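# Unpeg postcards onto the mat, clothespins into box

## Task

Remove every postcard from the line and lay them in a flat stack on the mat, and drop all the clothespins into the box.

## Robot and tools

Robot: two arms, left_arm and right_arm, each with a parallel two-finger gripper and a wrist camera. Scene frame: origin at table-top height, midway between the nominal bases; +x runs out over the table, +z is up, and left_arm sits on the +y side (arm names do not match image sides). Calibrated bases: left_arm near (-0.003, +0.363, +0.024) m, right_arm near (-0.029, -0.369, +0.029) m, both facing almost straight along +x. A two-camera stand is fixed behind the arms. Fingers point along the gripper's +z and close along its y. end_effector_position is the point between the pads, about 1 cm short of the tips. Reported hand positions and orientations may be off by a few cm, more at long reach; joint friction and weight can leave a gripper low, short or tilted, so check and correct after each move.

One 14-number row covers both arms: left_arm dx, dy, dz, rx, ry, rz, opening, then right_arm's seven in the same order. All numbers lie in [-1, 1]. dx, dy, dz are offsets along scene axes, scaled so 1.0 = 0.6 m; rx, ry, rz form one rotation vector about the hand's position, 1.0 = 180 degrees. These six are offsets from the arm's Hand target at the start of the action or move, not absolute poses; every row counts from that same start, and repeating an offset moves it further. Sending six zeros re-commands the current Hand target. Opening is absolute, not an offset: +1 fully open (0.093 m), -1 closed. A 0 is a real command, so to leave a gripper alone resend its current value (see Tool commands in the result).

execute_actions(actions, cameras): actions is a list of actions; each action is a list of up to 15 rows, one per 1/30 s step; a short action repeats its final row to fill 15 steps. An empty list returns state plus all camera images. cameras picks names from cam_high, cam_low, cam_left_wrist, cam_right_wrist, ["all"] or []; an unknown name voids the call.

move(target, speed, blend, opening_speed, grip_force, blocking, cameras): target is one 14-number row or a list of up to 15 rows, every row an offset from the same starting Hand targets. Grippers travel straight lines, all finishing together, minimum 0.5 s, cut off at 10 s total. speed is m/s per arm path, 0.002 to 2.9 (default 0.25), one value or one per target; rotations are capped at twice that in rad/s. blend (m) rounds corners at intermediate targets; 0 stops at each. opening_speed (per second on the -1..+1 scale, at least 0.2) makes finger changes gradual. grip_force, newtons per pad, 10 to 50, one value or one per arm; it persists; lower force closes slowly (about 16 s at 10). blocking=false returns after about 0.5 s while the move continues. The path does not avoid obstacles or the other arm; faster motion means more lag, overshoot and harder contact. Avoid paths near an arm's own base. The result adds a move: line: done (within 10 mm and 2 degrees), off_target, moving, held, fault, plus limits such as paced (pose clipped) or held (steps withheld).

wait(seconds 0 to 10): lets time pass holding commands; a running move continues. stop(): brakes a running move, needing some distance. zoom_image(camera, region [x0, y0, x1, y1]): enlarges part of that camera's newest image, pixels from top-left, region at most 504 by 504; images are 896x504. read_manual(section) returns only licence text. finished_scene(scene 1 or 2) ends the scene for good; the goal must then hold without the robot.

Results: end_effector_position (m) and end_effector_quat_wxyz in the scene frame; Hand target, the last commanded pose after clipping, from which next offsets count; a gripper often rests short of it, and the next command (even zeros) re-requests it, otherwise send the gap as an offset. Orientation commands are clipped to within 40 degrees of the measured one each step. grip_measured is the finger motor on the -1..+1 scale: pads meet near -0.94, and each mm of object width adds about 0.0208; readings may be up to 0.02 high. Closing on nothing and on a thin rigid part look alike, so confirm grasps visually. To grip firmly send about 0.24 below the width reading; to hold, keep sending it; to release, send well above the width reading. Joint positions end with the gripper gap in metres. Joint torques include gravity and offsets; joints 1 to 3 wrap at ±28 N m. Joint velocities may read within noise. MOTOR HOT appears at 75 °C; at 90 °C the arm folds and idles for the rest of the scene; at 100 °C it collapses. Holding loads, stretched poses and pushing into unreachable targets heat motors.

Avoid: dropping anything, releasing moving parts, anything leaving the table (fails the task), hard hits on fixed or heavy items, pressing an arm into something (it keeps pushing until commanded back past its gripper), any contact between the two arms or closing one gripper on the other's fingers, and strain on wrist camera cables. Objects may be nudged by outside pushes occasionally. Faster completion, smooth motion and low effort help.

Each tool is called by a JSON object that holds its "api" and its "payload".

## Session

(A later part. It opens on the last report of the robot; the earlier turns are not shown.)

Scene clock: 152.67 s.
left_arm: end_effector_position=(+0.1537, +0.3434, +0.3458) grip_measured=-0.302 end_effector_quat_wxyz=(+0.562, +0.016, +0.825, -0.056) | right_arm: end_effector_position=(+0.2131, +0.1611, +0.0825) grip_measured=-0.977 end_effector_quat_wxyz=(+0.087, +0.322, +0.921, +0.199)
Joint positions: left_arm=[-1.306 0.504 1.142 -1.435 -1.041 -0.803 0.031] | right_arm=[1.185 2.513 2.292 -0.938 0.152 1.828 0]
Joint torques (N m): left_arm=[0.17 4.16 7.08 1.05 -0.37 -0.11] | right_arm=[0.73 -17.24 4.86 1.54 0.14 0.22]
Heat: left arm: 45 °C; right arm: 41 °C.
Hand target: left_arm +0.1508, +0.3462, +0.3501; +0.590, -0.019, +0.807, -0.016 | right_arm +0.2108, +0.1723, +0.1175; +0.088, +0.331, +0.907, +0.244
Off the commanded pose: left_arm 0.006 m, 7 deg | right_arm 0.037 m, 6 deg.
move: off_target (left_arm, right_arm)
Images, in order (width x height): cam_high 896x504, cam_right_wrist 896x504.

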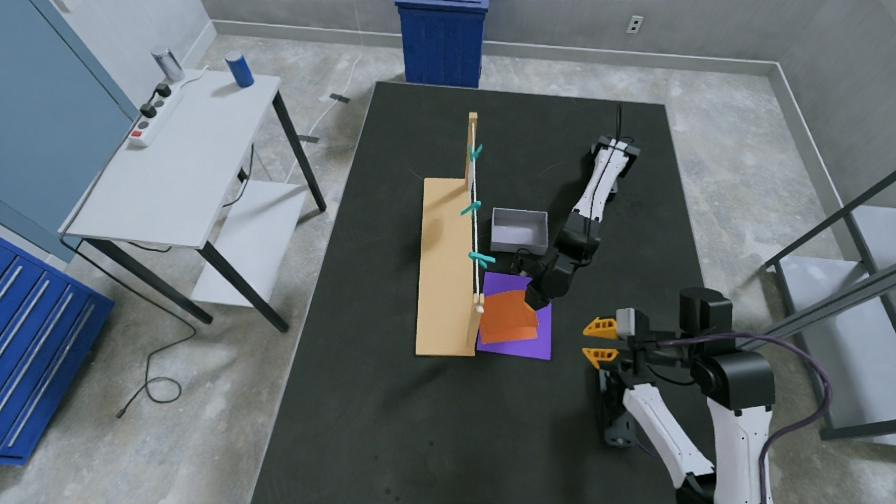

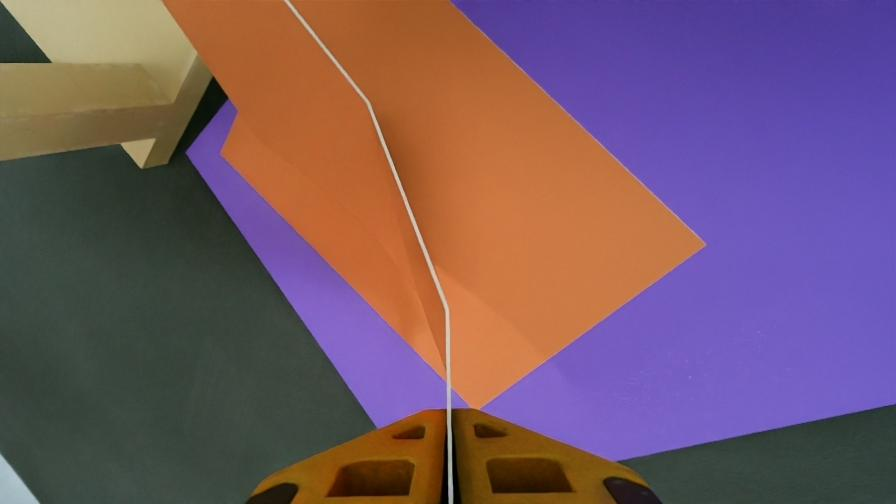

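Release as before.

{"api": "move", "payload": {"target": [0,0,0,0,0,0,-0.3, 0,0,0,0,0,0,-0.5], "opening_speed": 0.6}}

{"api": "move", "payload": {"target": [0,0,0,0,0,0,-0.3, -0.04,-0.06,0.09,0,0,0,-0.5], "speed": 0.3, "cameras": ["cam_high","cam_low","cam_right_wrist"]}}

Scene clock: 154.07 s.
left_arm: end_effector_position=(+0.1537, +0.3434, +0.3458) grip_measured=-0.302 end_effector_quat_wxyz=(+0.562, +0.016, +0.825, -0.056) | right_arm: end_effector_position=(+0.2131, +0.1611, +0.0825) grip_measured=-0.502 end_effector_quat_wxyz=(+0.087, +0.322, +0.921, +0.199)
Joint positions: left_arm=[-1.306 0.504 1.142 -1.435 -1.041 -0.803 0.031] | right_arm=[1.185 2.513 2.292 -0.938 0.152 1.828 0.021]
Joint torques (N m): left_arm=[0.16 4.23 7.04 1.04 -0.39 -0.11] | right_arm=[0.72 -17.26 4.81 1.54 0.13 0.23]
Heat: left arm: 44 °C; right arm: 41 °C.
Hand target: left_arm +0.1508, +0.3462, +0.3501; +0.590, -0.019, +0.807, -0.016 | right_arm +0.2108, +0.1723, +0.1175; +0.088, +0.331, +0.907, +0.244
Off the commanded pose: left_arm 0.006 m, 7 deg | right_arm 0.037 m, 6 deg.
move: off_target (left_arm, right_arm)

Scene clock: 155.33 s.
left_arm: end_effector_position=(+0.1537, +0.3434, +0.3458) grip_measured=-0.302 end_effector_quat_wxyz=(+0.562, +0.016, +0.825, -0.056) | right_arm: end_effector_position=(+0.1851, +0.1441, +0.1580) grip_measured=-0.502 end_effector_quat_wxyz=(+0.083, +0.314, +0.915, +0.241)
Joint positions: left_arm=[-1.306 0.504 1.142 -1.435 -1.041 -0.803 0.031] | right_arm=[1.22 2.272 2.132 -0.938 0.152 1.845 0.021]
Joint torques (N m): left_arm=[0.18 4.16 7.04 1.05 -0.38 -0.1] | right_arm=[0.44 -13.9 5 1.11 0.24 0.22]
Heat: left arm: 44 °C; right arm: 40 °C.
Hand target: left_arm +0.1508, +0.3462, +0.3501; +0.590, -0.019, +0.807, -0.016 | right_arm +0.1868, +0.1363, +0.1715; +0.088, +0.331, +0.907, +0.244
Off the commanded pose: left_arm 0.006 m, 7 deg | right_arm 0.016 m, 2 deg.
move: off_target (left_arm, right_arm)
Images, in order (width x height): cam_high 896x504, cam_low 896x504, cam_right_wrist 896x504.

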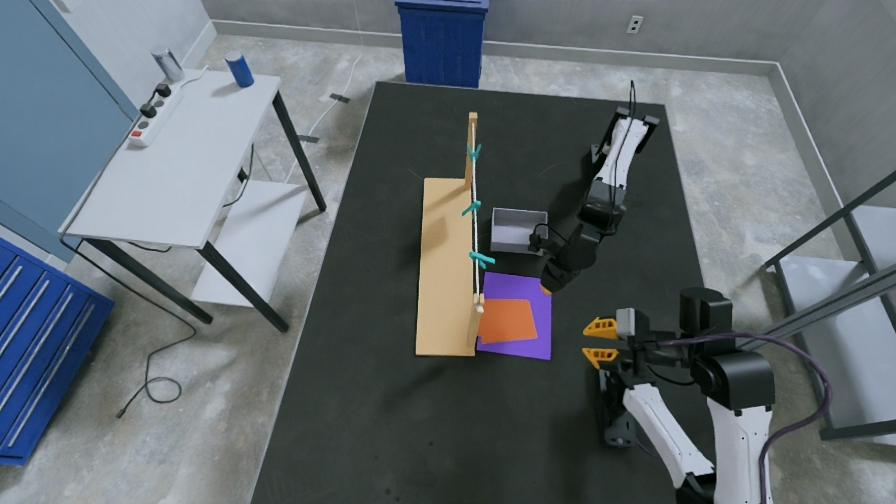

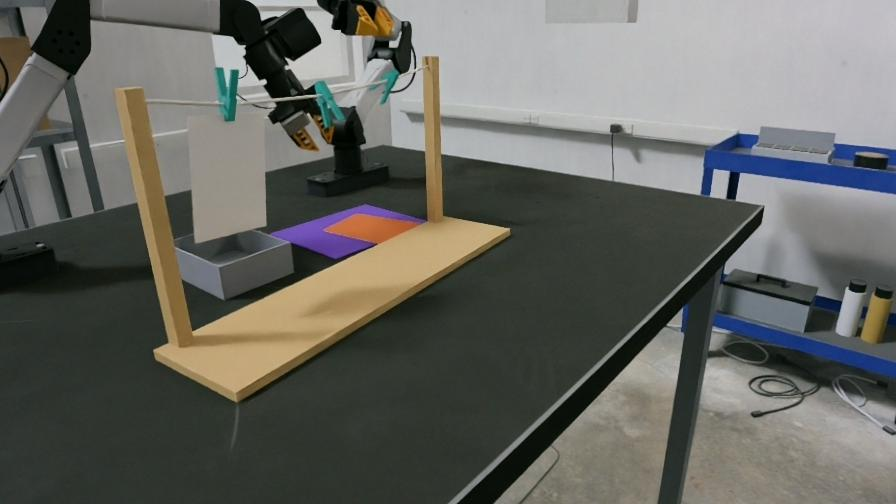

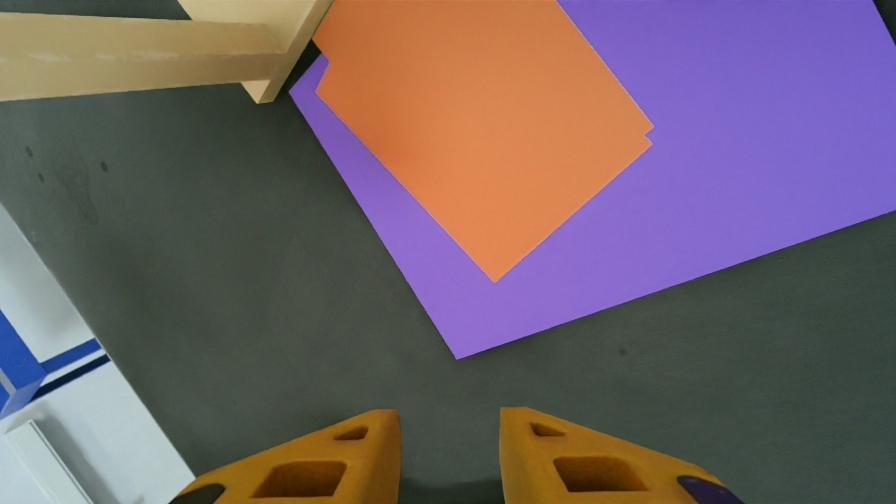

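{"api": "move", "payload": {"target": [0,0,0,0,0,0,-0.3, 0.155,-0.386,0.30,-0.278,-0.3587,0.0672,1], "speed": 0.2, "cameras": ["cam_high","cam_low","cam_right_wrist","cam_left_wrist"]}}

Scene clock: 160.73 s.
left_arm: end_effector_position=(+0.1537, +0.3434, +0.3458) grip_measured=-0.302 end_effector_quat_wxyz=(+0.562, +0.016, +0.825, -0.056) | right_arm: end_effector_position=(+0.2806, -0.0903, +0.3321) grip_measured=+1.000 end_effector_quat_wxyz=(+0.624, -0.020, +0.781, -0.017)
Joint positions: left_arm=[-1.306 0.504 1.142 -1.435 -1.041 -0.803 0.031] | right_arm=[1.089 1.479 1.224 -0.203 1.048 0.349 0.093]
Joint torques (N m): left_arm=[0.21 4.18 7.05 1.06 -0.38 -0.1] | right_arm=[-0.24 -8.14 5.34 2.42 0.32 -0.17]
Heat: left arm: 44 °C; right arm: 40 °C.
Hand target: left_arm +0.1508, +0.3462, +0.3501; +0.590, -0.019, +0.807, -0.016 | right_arm +0.2798, -0.0953, +0.3515; +0.643, -0.001, +0.766, +0.000
Off the commanded pose: left_arm 0.006 m, 7 deg | right_arm 0.020 m, 4 deg.
move: off_target (left_arm, right_arm)

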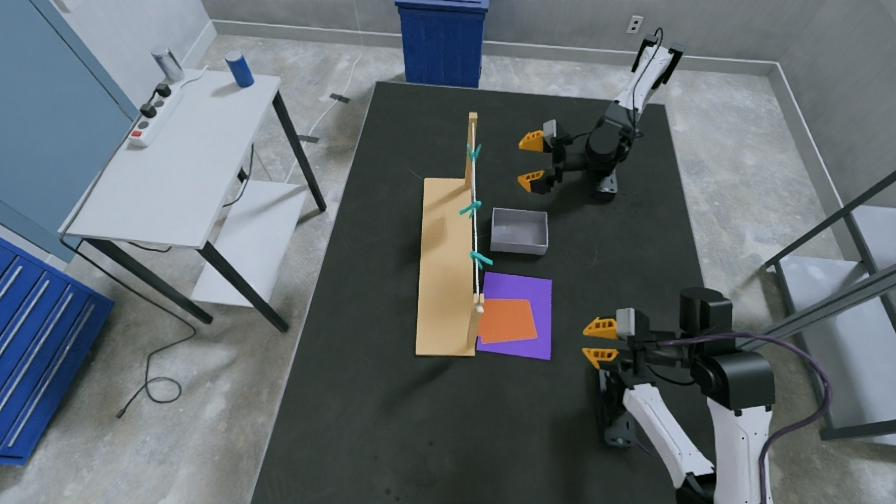

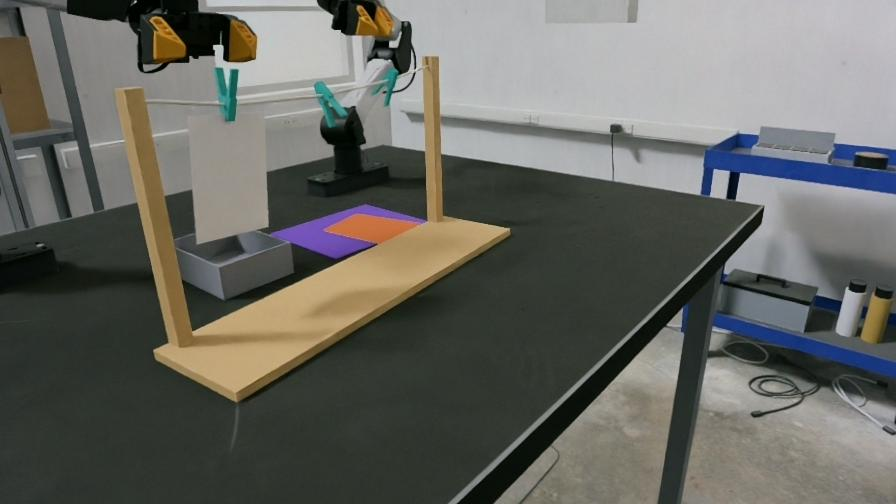

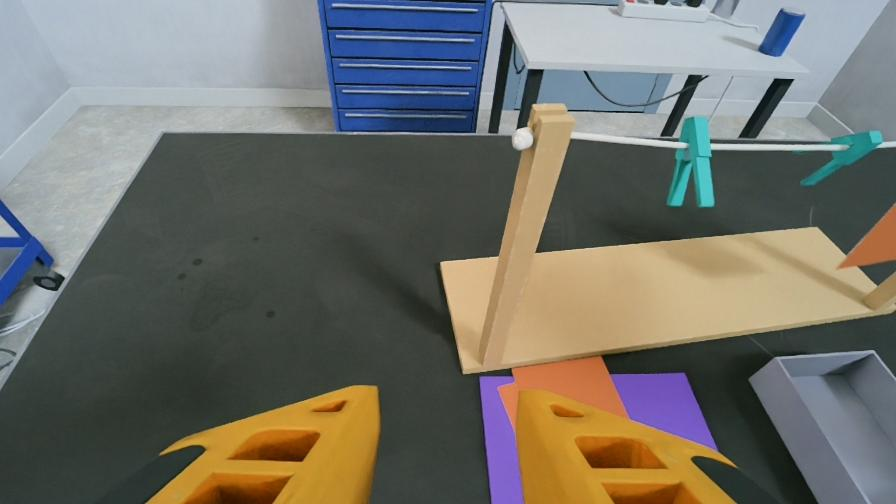

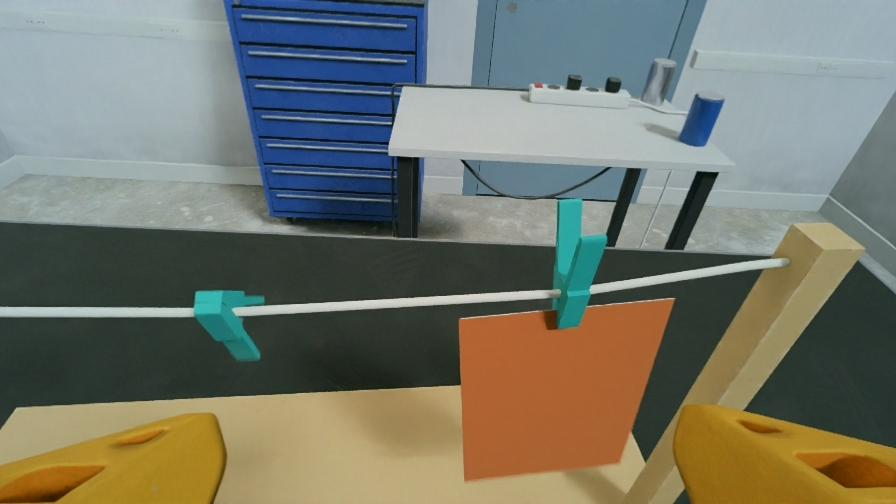

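{"api": "move", "payload": {"target": [[0,0,0,0,0,0,-0.3, 0.11,-0.087,-0.01,0,0,0,1],[0,0,0,0,0,0,-0.3, 0.172,-0.087,-0.022,0,0,0,1]], "speed": 0.12, "blend": 0.02, "cameras": ["cam_low","cam_right_wrist"]}}

{"api": "zoom_image", "payload": {"camera": "cam_low", "region": [120, 20, 300, 130]}}

Scene clock: 163.47 s.
left_arm: end_effector_position=(+0.1537, +0.3434, +0.3458) grip_measured=-0.302 end_effector_quat_wxyz=(+0.562, +0.016, +0.825, -0.056) | right_arm: end_effector_position=(+0.3780, -0.1546, +0.3075) grip_measured=+1.000 end_effector_quat_wxyz=(+0.613, -0.005, +0.790, -0.024)
Joint positions: left_arm=[-1.306 0.504 1.142 -1.435 -1.041 -0.803 0.031] | right_arm=[0.732 1.526 1.158 0.026 0.738 0.19 0.093]
Joint torques (N m): left_arm=[0.23 4.14 7.05 1.06 -0.37 -0.1] | right_arm=[-0.18 -6.61 8.96 2.7 -0.1 -0.27]
Heat: left arm: 44 °C; right arm: 41 °C.
Hand target: left_arm +0.1508, +0.3462, +0.3501; +0.590, -0.019, +0.807, -0.016 | right_arm +0.3830, -0.1475, +0.3383; +0.643, -0.001, +0.766, +0.000
Off the commanded pose: left_arm 0.006 m, 7 deg | right_arm 0.032 m, 5 deg.
move: off_target (left_arm, right_arm); blend cut to 0.0189 m at target 1
Images, in order (width x height): cam_low 896x504, cam_right_wrist 896x504.

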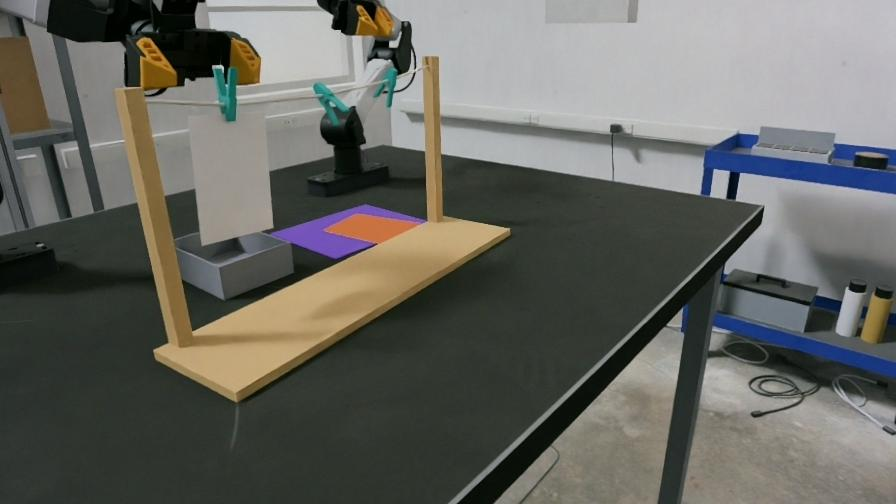

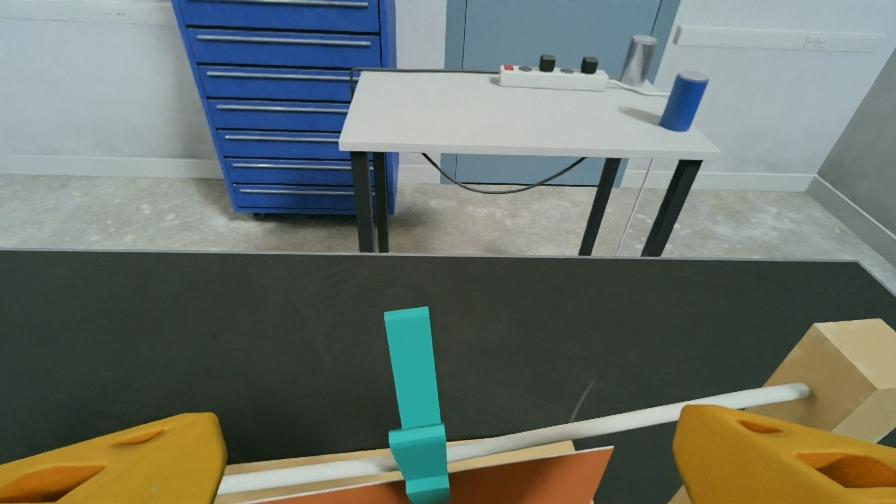

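Scaled by 2.800 from the camera's 896x504 image, which has a finer 1280x720 frame.

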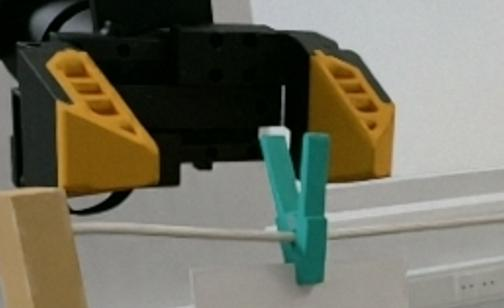

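{"api": "move", "payload": {"target": [0,0,0,0,0,0,-0.3, 0.022,0.012,0.008,0,0,0,1], "speed": 0.1}}

{"api": "move", "payload": {"target": [0,0,0,0,0,0,-0.3, 0,0,0,0,0,0,-1], "grip_force": 40, "cameras": ["cam_low","cam_right_wrist"]}}

{"api": "zoom_image", "payload": {"camera": "cam_low", "region": [120, 20, 300, 130]}}

Scene clock: 165.10 s.
left_arm: end_effector_position=(+0.1537, +0.3434, +0.3458) grip_measured=-0.302 end_effector_quat_wxyz=(+0.562, +0.016, +0.825, -0.056) | right_arm: end_effector_position=(+0.3874, -0.1445, +0.3101) grip_measured=+1.000 end_effector_quat_wxyz=(+0.614, -0.008, +0.789, -0.020)
Joint positions: left_arm=[-1.306 0.504 1.142 -1.435 -1.041 -0.803 0.031] | right_arm=[0.732 1.572 1.21 0.026 0.729 0.185 0.093]
Joint torques (N m): left_arm=[0.24 4.14 7.06 1.05 -0.37 -0.1] | right_arm=[-0.31 -6.5 10.4 2.57 -0.08 -0.28]
Heat: left arm: 44 °C; right arm: 41 °C.
Hand target: left_arm +0.1508, +0.3462, +0.3501; +0.590, -0.019, +0.807, -0.016 | right_arm +0.3962, -0.1403, +0.3431; +0.643, -0.001, +0.766, +0.000
Off the commanded pose: left_arm 0.006 m, 7 deg | right_arm 0.034 m, 5 deg.
move: off_target (left_arm, right_arm)

Scene clock: 169.80 s.
left_arm: end_effector_position=(+0.1537, +0.3434, +0.3458) grip_measured=-0.302 end_effector_quat_wxyz=(+0.562, +0.016, +0.825, -0.056) | right_arm: end_effector_position=(+0.3898, -0.1482, +0.3100) grip_measured=-0.847 end_effector_quat_wxyz=(+0.613, -0.006, +0.790, -0.022)
Joint positions: left_arm=[-1.306 0.504 1.142 -1.435 -1.041 -0.803 0.031] | right_arm=[0.721 1.572 1.21 0.026 0.724 0.184 0.005]
Joint torques (N m): left_arm=[0.2 4.15 7.08 1.05 -0.36 -0.11] | right_arm=[-0.14 -6.48 10.41 2.57 -0.06 -0.24]
Heat: left arm: 43 °C; right arm: 43 °C.
Hand target: left_arm +0.1508, +0.3462, +0.3501; +0.590, -0.019, +0.807, -0.016 | right_arm +0.3962, -0.1403, +0.3431; +0.643, -0.001, +0.766, +0.000
Off the commanded pose: left_arm 0.006 m, 7 deg | right_arm 0.035 m, 5 deg.
grip_force (N): 40, 40
move: off_target (left_arm, right_arm)
Images, in order (width x height): cam_low 896x504, cam_right_wrist 896x504.

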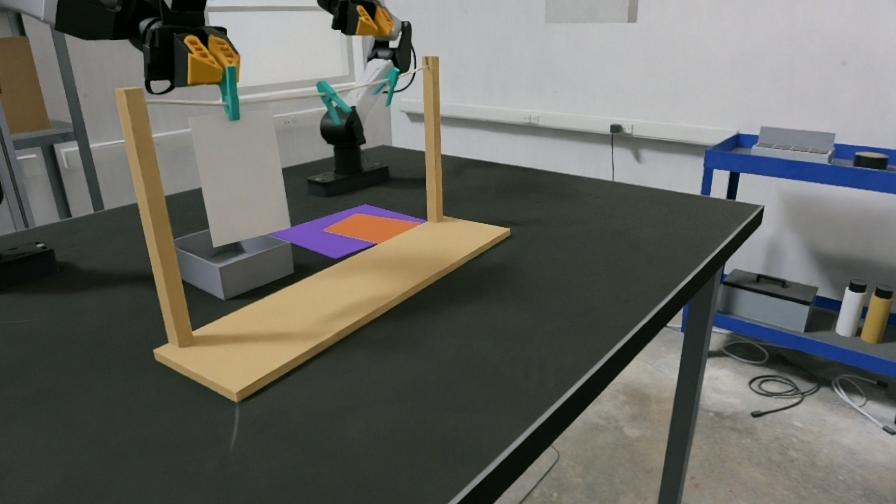

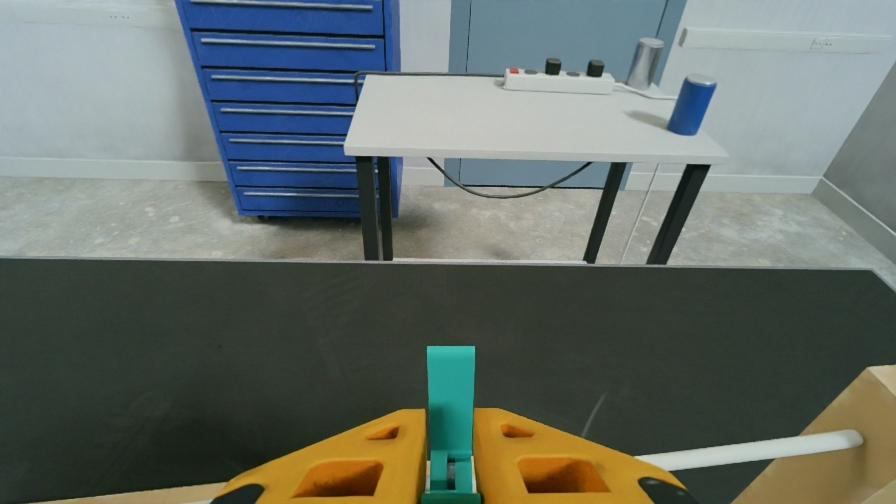

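Scaled by 2.800 from the camera's 896x504 image, which has a finer 1280x720 frame.

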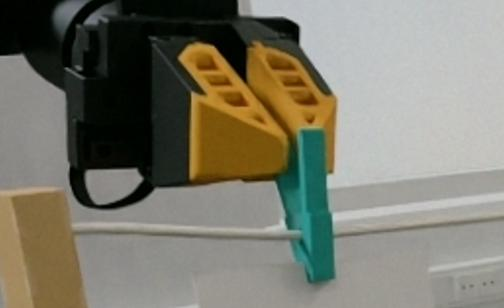

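{"api": "move", "payload": {"target": [[0,0,0,0,0,0,-0.3, 0.016,-0.008,-0.033,0,0.15,0,-1],[0,0,0,0,0,0,-0.3, 0.022,-0.01,-0.075,0,0.294,0,-1]], "speed": 0.08, "blend": 0.01, "cameras": ["all"]}}

Scene clock: 176.43 s.
left_arm: end_effector_position=(+0.1537, +0.3434, +0.3458) grip_measured=-0.302 end_effector_quat_wxyz=(+0.562, +0.016, +0.825, -0.056) | right_arm: end_effector_position=(+0.4159, -0.1510, +0.2982) grip_measured=-0.850 end_effector_quat_wxyz=(+0.274, -0.005, +0.962, -0.002)
Joint positions: left_arm=[-1.306 0.504 1.142 -1.435 -1.041 -0.803 0.031] | right_arm=[0.548 2.263 2.714 -1.536 0.281 0.469 0.004]
Joint torques (N m): left_arm=[0.21 4.14 7.02 1.05 -0.39 -0.11] | right_arm=[0.03 -9.05 6.82 1.04 -0.21 0.13]
Heat: left arm: 43 °C; right arm: 41 °C.
Hand target: left_arm +0.1508, +0.3462, +0.3501; +0.590, -0.019, +0.807, -0.016 | right_arm +0.4094, -0.1463, +0.2981; +0.235, -0.001, +0.972, +0.000
Off the commanded pose: left_arm 0.006 m, 7 deg | right_arm 0.008 m, 5 deg.
joint sent to its limit (right arm) — joint 4 (wrist pitch), lower limit. The joint targets are off in position, not in orientation.
grip_force (N): 40, 40
move: off_target (left_arm, right_arm)

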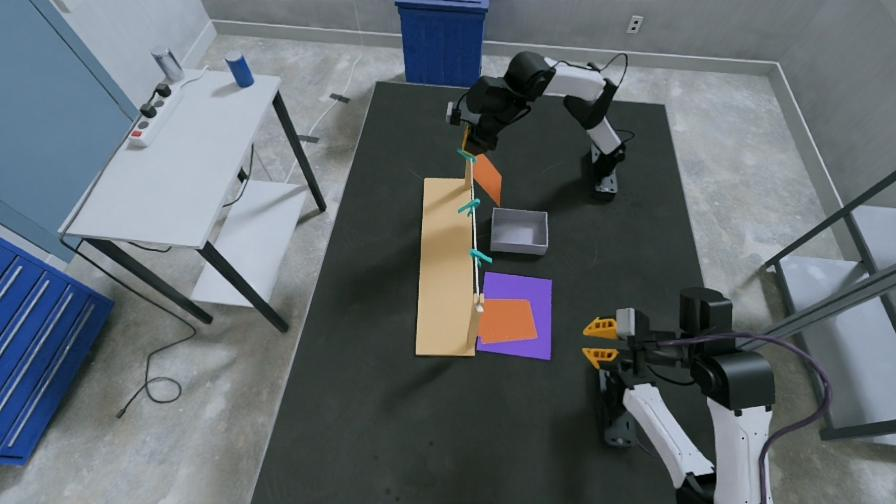

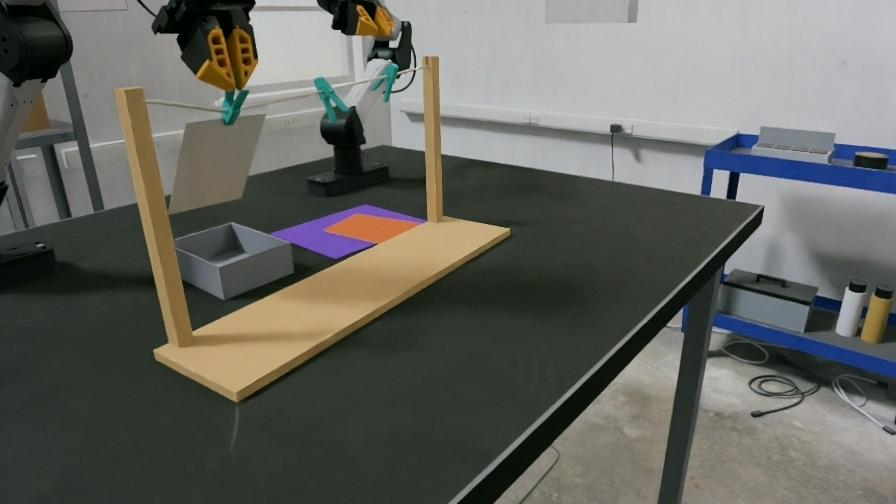

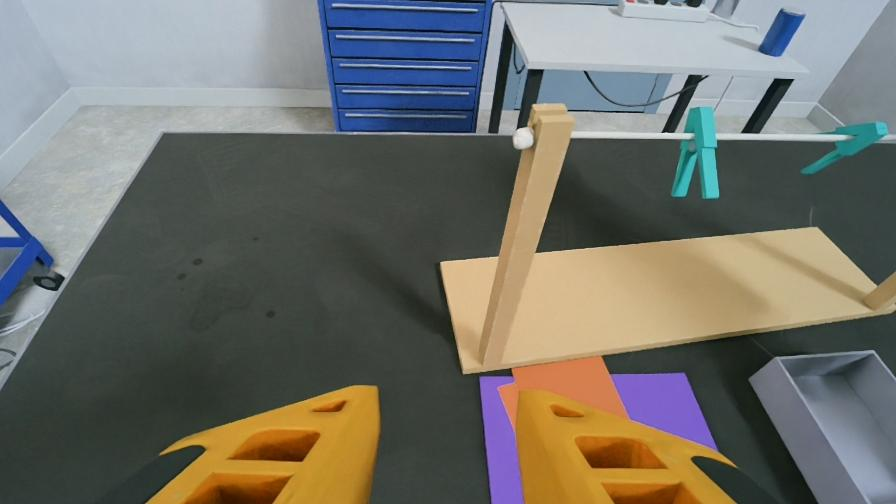

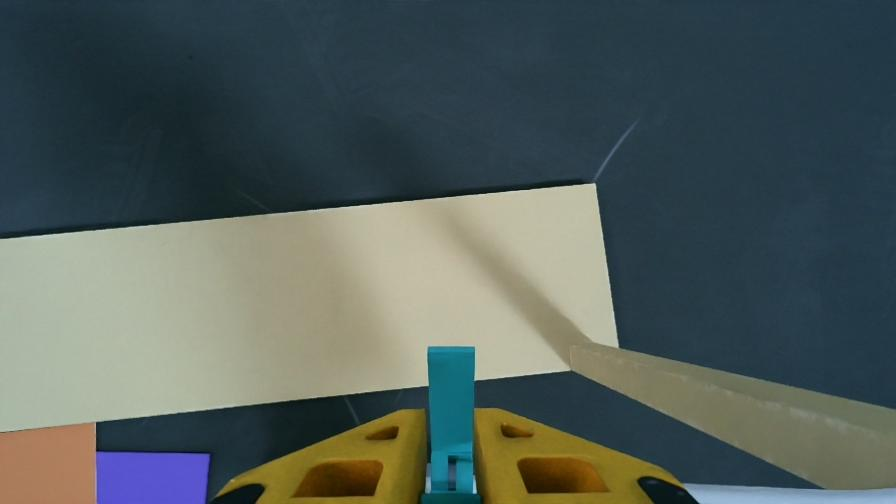

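{"api": "move", "payload": {"target": [[0.08,-0.25,0,0.15,-0.11,-0.1,1, 0,0,0,0,0,0,-1],[0.149,-0.543,-0.225,0.436,-0.3286,-0.318,1, 0,0,0,0,0,0,-1]], "speed": 0.2, "blend": 0.04, "cameras": ["all"]}}

Scene clock: 184.10 s.
left_arm: end_effector_position=(+0.2325, +0.0299, +0.1787) grip_measured=+1.000 end_effector_quat_wxyz=(+0.633, +0.717, +0.222, +0.190) | right_arm: end_effector_position=(+0.4159, -0.1510, +0.2982) grip_measured=-0.850 end_effector_quat_wxyz=(+0.274, -0.005, +0.962, -0.002)
Joint positions: left_arm=[-0.947 1.51 0.406 0.976 0.038 1.567 0.093] | right_arm=[0.548 2.263 2.714 -1.536 0.281 0.469 0.004]
Joint torques (N m): left_arm=[0.21 -3.58 8.27 2.97 0.24 0.12] | right_arm=[0.03 -9.03 6.79 1.04 -0.21 0.14]
Heat: left arm: 43 °C; right arm: 40 °C.
Hand target: left_arm +0.2402, +0.0204, +0.2151; +0.678, +0.678, +0.201, +0.200 | right_arm +0.4094, -0.1463, +0.2981; +0.235, -0.001, +0.972, +0.000
Off the commanded pose: left_arm 0.038 m, 7 deg | right_arm 0.008 m, 5 deg.
joint sent to its limit (right arm) — joint 4 (wrist pitch), lower limit. The joint targets are off in position, not in orientation.
grip_force (N): 40, 40
move: off_target (left_arm, right_arm)

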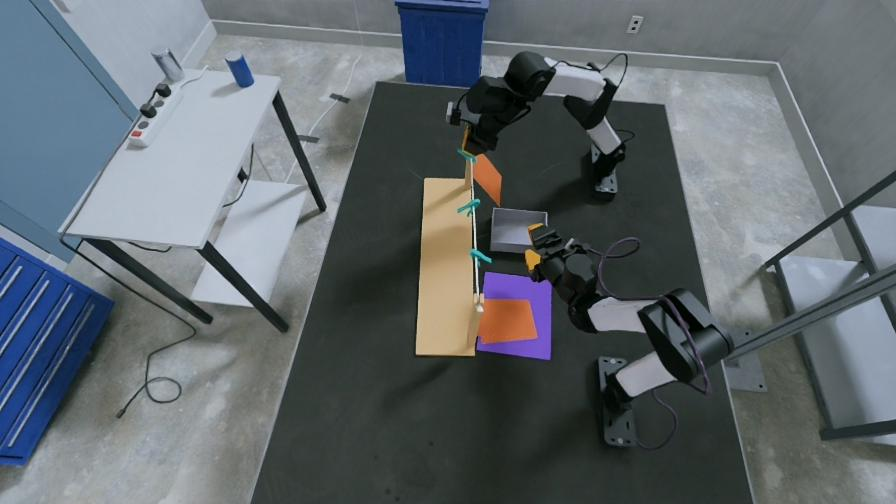

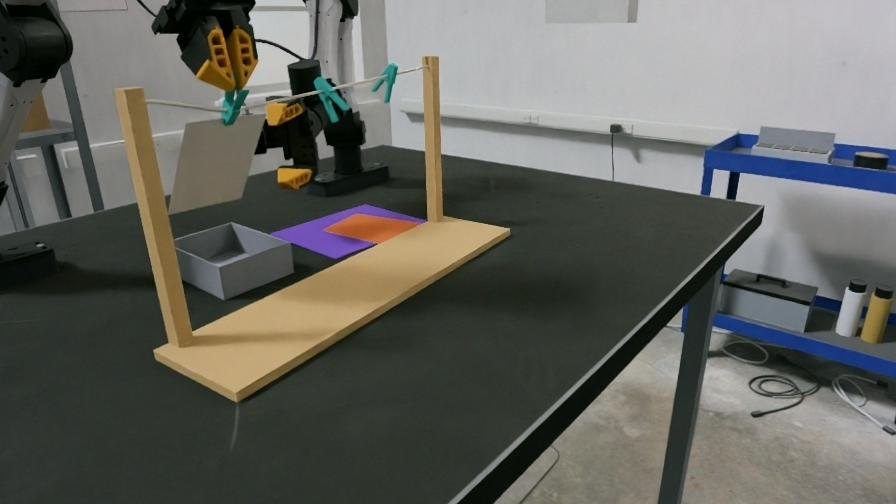

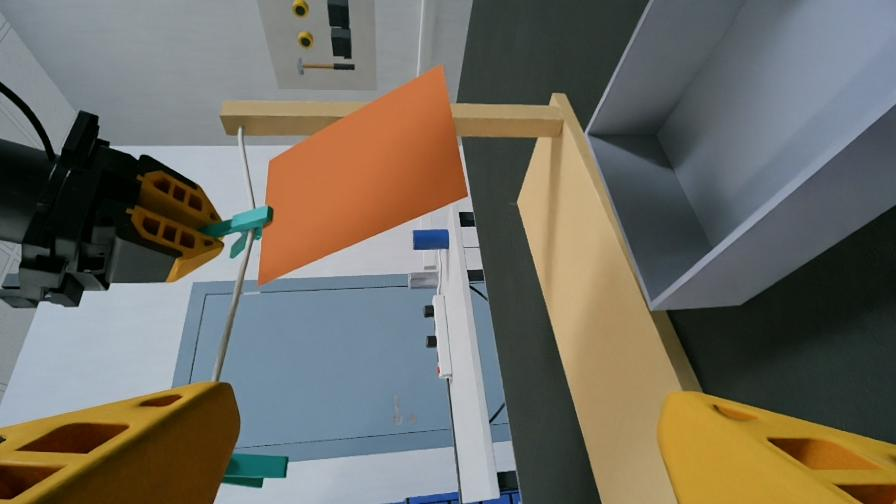

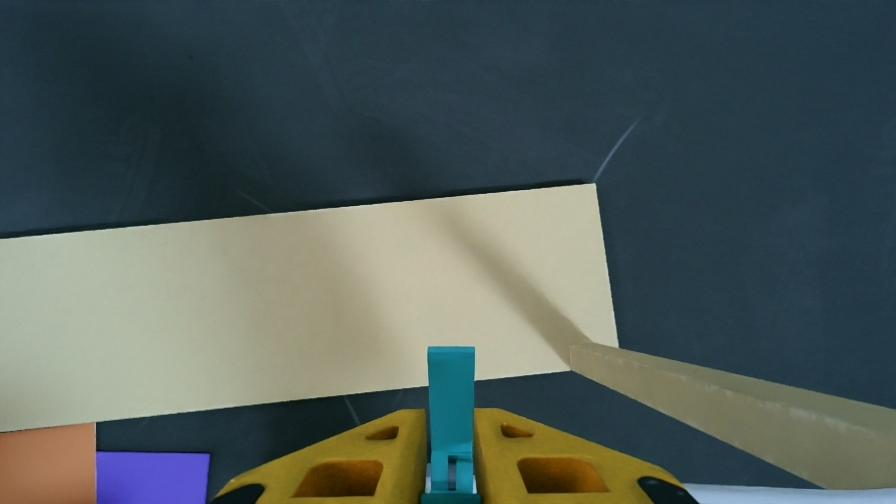

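{"api": "move", "payload": {"target": [0.132,-0.22,0.02,-0.023,-0.0155,0,1, 0,0,0,0,0,0,-1], "speed": 0.12, "cameras": ["cam_low","cam_left_wrist"]}}

Scene clock: 186.73 s.
left_arm: end_effector_position=(+0.3175, -0.1024, +0.2015) grip_measured=+1.000 end_effector_quat_wxyz=(+0.679, +0.676, +0.204, +0.203) | right_arm: end_effector_position=(+0.4156, -0.1509, +0.2985) grip_measured=-0.850 end_effector_quat_wxyz=(+0.274, -0.005, +0.962, -0.002)
Joint positions: left_arm=[-0.967 2.039 1.044 0.999 0.025 1.569 0.093] | right_arm=[0.548 2.263 2.715 -1.537 0.279 0.469 0.004]
Joint torques (N m): left_arm=[-0.91 -7.72 8.99 2.55 -0.07 0.09] | right_arm=[0.02 -9.03 6.75 1.06 -0.18 0.13]
Heat: left arm: 44 °C; right arm: 41 °C.
Hand target: left_arm +0.3194, -0.1116, +0.2271; +0.707, +0.648, +0.192, +0.209 | right_arm +0.4094, -0.1463, +0.2981; +0.235, -0.001, +0.972, +0.000
Off the commanded pose: left_arm 0.027 m, 5 deg | right_arm 0.008 m, 5 deg.
joint sent to its limit (right arm) — joint 4 (wrist pitch), lower limit. The joint targets are off in position, not in orientation.
grip_force (N): 40, 40
move: off_target (left_arm, right_arm)
Images, in order (width x height): cam_low 896x504, cam_left_wrist 896x504.

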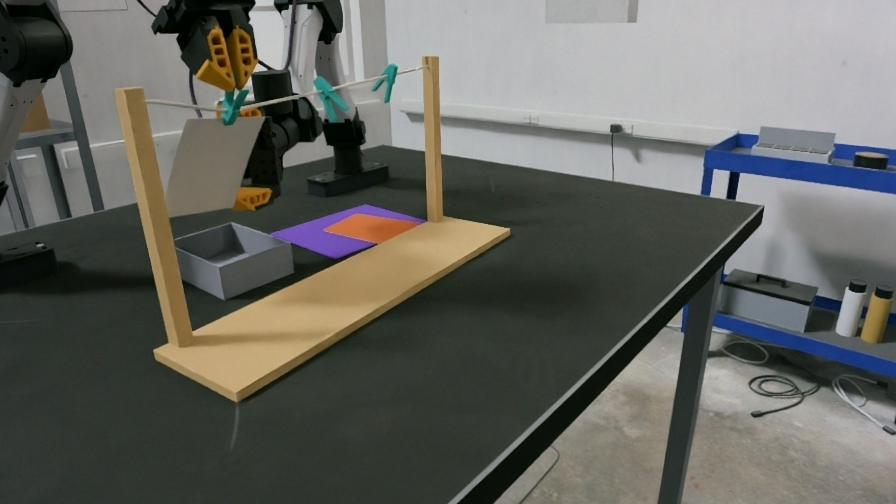

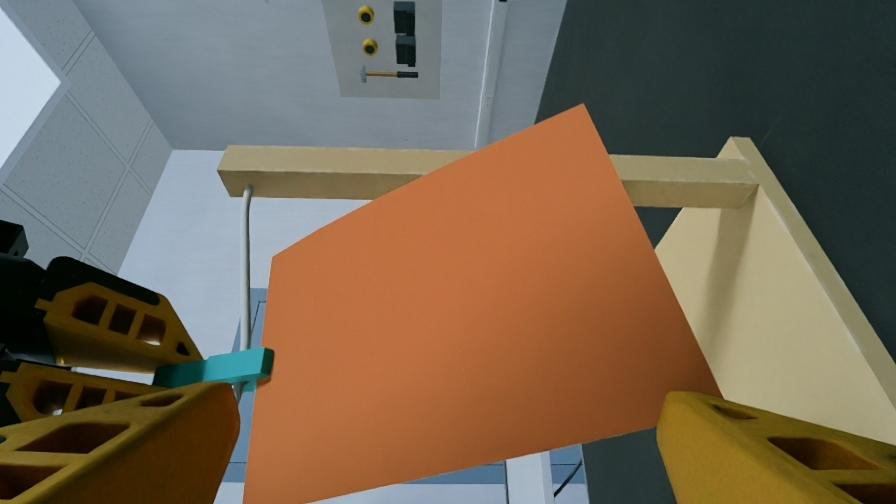

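{"api": "move", "payload": {"target": [[-0.065,0.095,0,0,0,0,1, 0,0,0,0,0,0,-1],[-0.065,0.095,-0.06,0,0,0,1, 0,0,0,0,0,0,-1]], "speed": 0.12, "blend": 0.005, "cameras": ["cam_left_wrist"]}}

Scene clock: 188.67 s.
left_arm: end_effector_position=(+0.2832, -0.0533, +0.1618) grip_measured=+1.000 end_effector_quat_wxyz=(+0.659, +0.694, +0.210, +0.197) | right_arm: end_effector_position=(+0.4156, -0.1509, +0.2985) grip_measured=-0.850 end_effector_quat_wxyz=(+0.274, -0.005, +0.962, -0.002)
Joint positions: left_arm=[-0.967 1.96 0.752 1.154 0.025 1.569 0.093] | right_arm=[0.548 2.263 2.715 -1.537 0.279 0.469 0.004]
Joint torques (N m): left_arm=[-0.81 -6.53 3.97 3.49 -0.06 0.08] | right_arm=[0.03 -9.06 6.75 1.06 -0.2 0.13]
Heat: left arm: 45 °C; right arm: 41 °C.
Hand target: left_arm +0.2804, -0.0546, +0.1911; +0.707, +0.648, +0.192, +0.209 | right_arm +0.4094, -0.1463, +0.2981; +0.235, -0.001, +0.972, +0.000
Off the commanded pose: left_arm 0.029 m, 8 deg | right_arm 0.008 m, 5 deg.
joint sent to its limit (right arm) — joint 4 (wrist pitch), lower limit. The joint targets are off in position, not in orientation.
grip_force (N): 40, 40
move: off_target (left_arm, right_arm)
Images, in order (width x height): cam_left_wrist 896x504.

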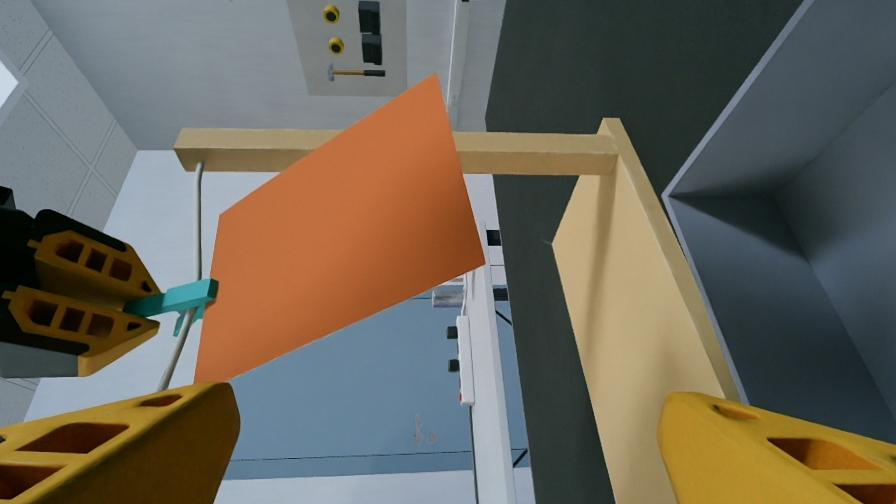

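{"api": "move", "payload": {"target": [0.059,-0.113,0.0,0,0,0,1, 0,0,0,0,0,0,-1], "speed": 0.1, "cameras": ["cam_left_wrist","cam_low"]}}

Scene clock: 190.43 s.
left_arm: end_effector_position=(+0.3171, -0.1125, +0.1811) grip_measured=+1.000 end_effector_quat_wxyz=(+0.696, +0.657, +0.200, +0.210) | right_arm: end_effector_position=(+0.4156, -0.1509, +0.2985) grip_measured=-0.850 end_effector_quat_wxyz=(+0.274, -0.005, +0.962, -0.002)
Joint positions: left_arm=[-0.984 2.158 1.061 1.154 0.004 1.569 0.093] | right_arm=[0.548 2.263 2.715 -1.537 0.279 0.469 0.004]
Joint torques (N m): left_arm=[-0.92 -8.02 8.09 2.1 -0.08 0.1] | right_arm=[0.01 -9.02 6.76 1.06 -0.19 0.14]
Heat: left arm: 45 °C; right arm: 41 °C.
Hand target: left_arm +0.3158, -0.1224, +0.1911; +0.707, +0.648, +0.192, +0.209 | right_arm +0.4094, -0.1463, +0.2981; +0.235, -0.001, +0.972, +0.000
Off the commanded pose: left_arm 0.014 m, 2 deg | right_arm 0.008 m, 5 deg.
joint sent to its limit (right arm) — joint 4 (wrist pitch), lower limit. The joint targets are off in position, not in orientation.
grip_force (N): 40, 40
move: off_target (left_arm, right_arm)
Images, in order (width x height): cam_low 896x504, cam_left_wrist 896x504.

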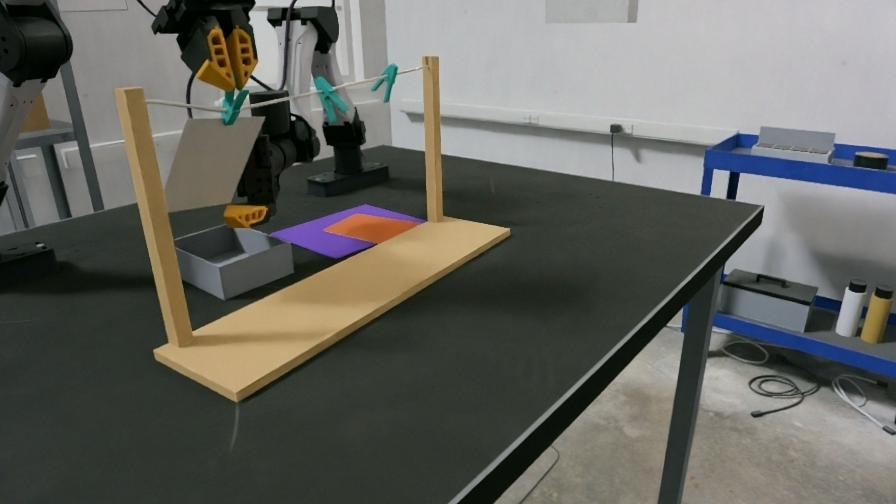

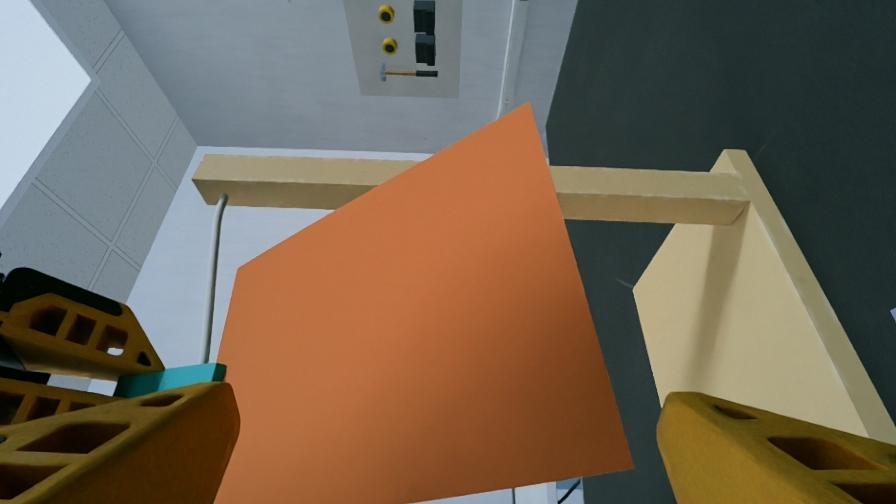

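{"api": "execute_actions", "payload": {"actions": []}}

Scene clock: 191.30 s.
left_arm: end_effector_position=(+0.3171, -0.1125, +0.1811) grip_measured=+1.000 end_effector_quat_wxyz=(+0.696, +0.657, +0.200, +0.210) | right_arm: end_effector_position=(+0.4156, -0.1509, +0.2985) grip_measured=-0.850 end_effector_quat_wxyz=(+0.274, -0.005, +0.962, -0.002)
Joint positions: left_arm=[-0.984 2.158 1.061 1.154 0.004 1.569 0.093] | right_arm=[0.548 2.263 2.715 -1.537 0.279 0.469 0.004]
Joint velocities: within noise
Joint torques (N m): left_arm=[-0.91 -8.05 8.1 2.11 -0.07 0.11] | right_arm=[0.02 -9.01 6.79 1.07 -0.19 0.14]
Heat: left arm: 45 °C; right arm: 41 °C.
Hand target: left_arm +0.3158, -0.1224, +0.1911; +0.707, +0.648, +0.192, +0.209 | right_arm +0.4094, -0.1463, +0.2981; +0.235, -0.001, +0.972, +0.000
Tool commands: left_gripper/opening=+1.0 right_gripper/opening=-1.0
Off the commanded pose: left_arm 0.014 m, 2 deg | right_arm 0.008 m, 5 deg.
grip_force (N): 40, 40

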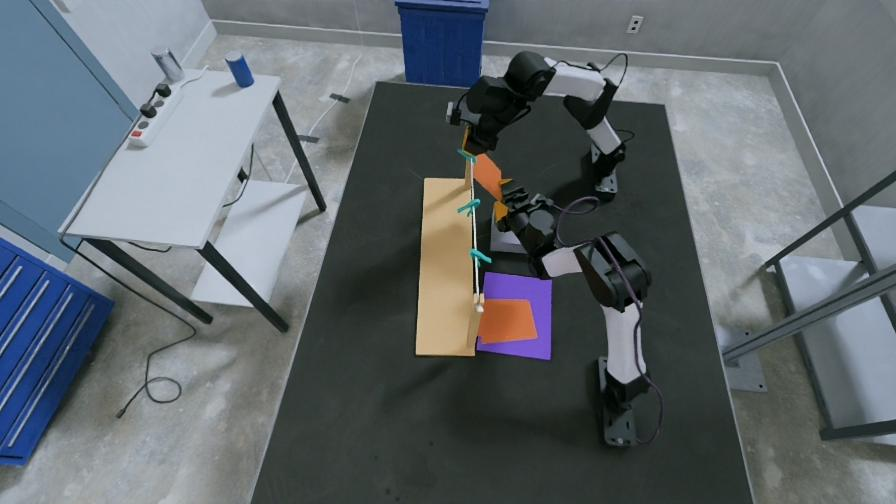

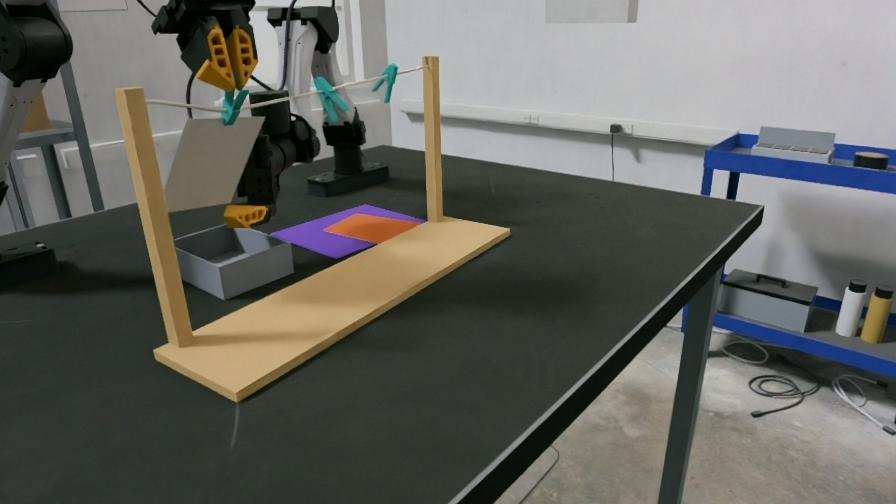

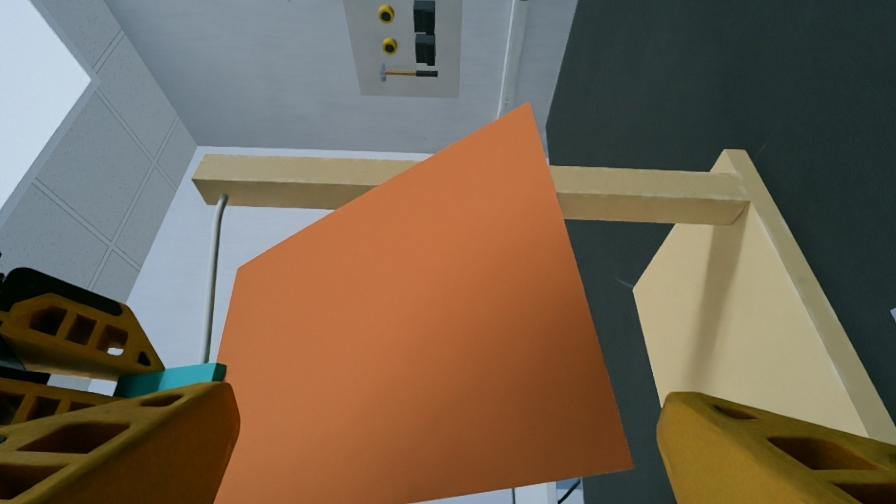

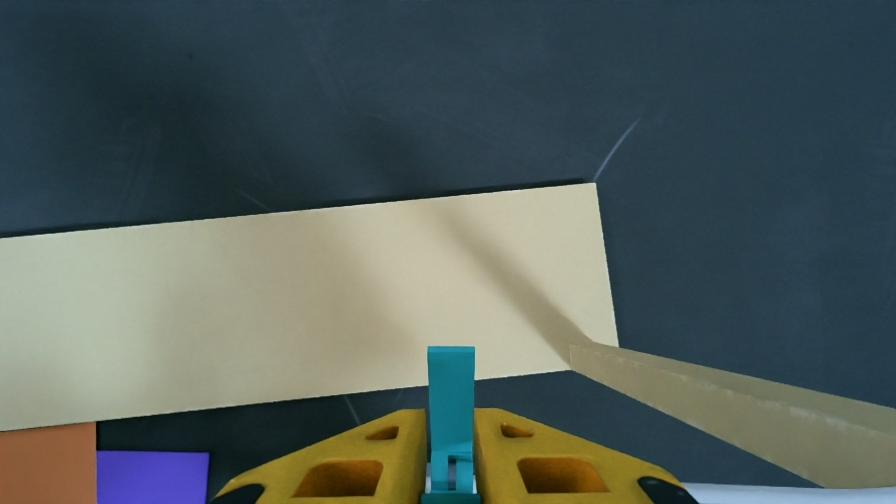

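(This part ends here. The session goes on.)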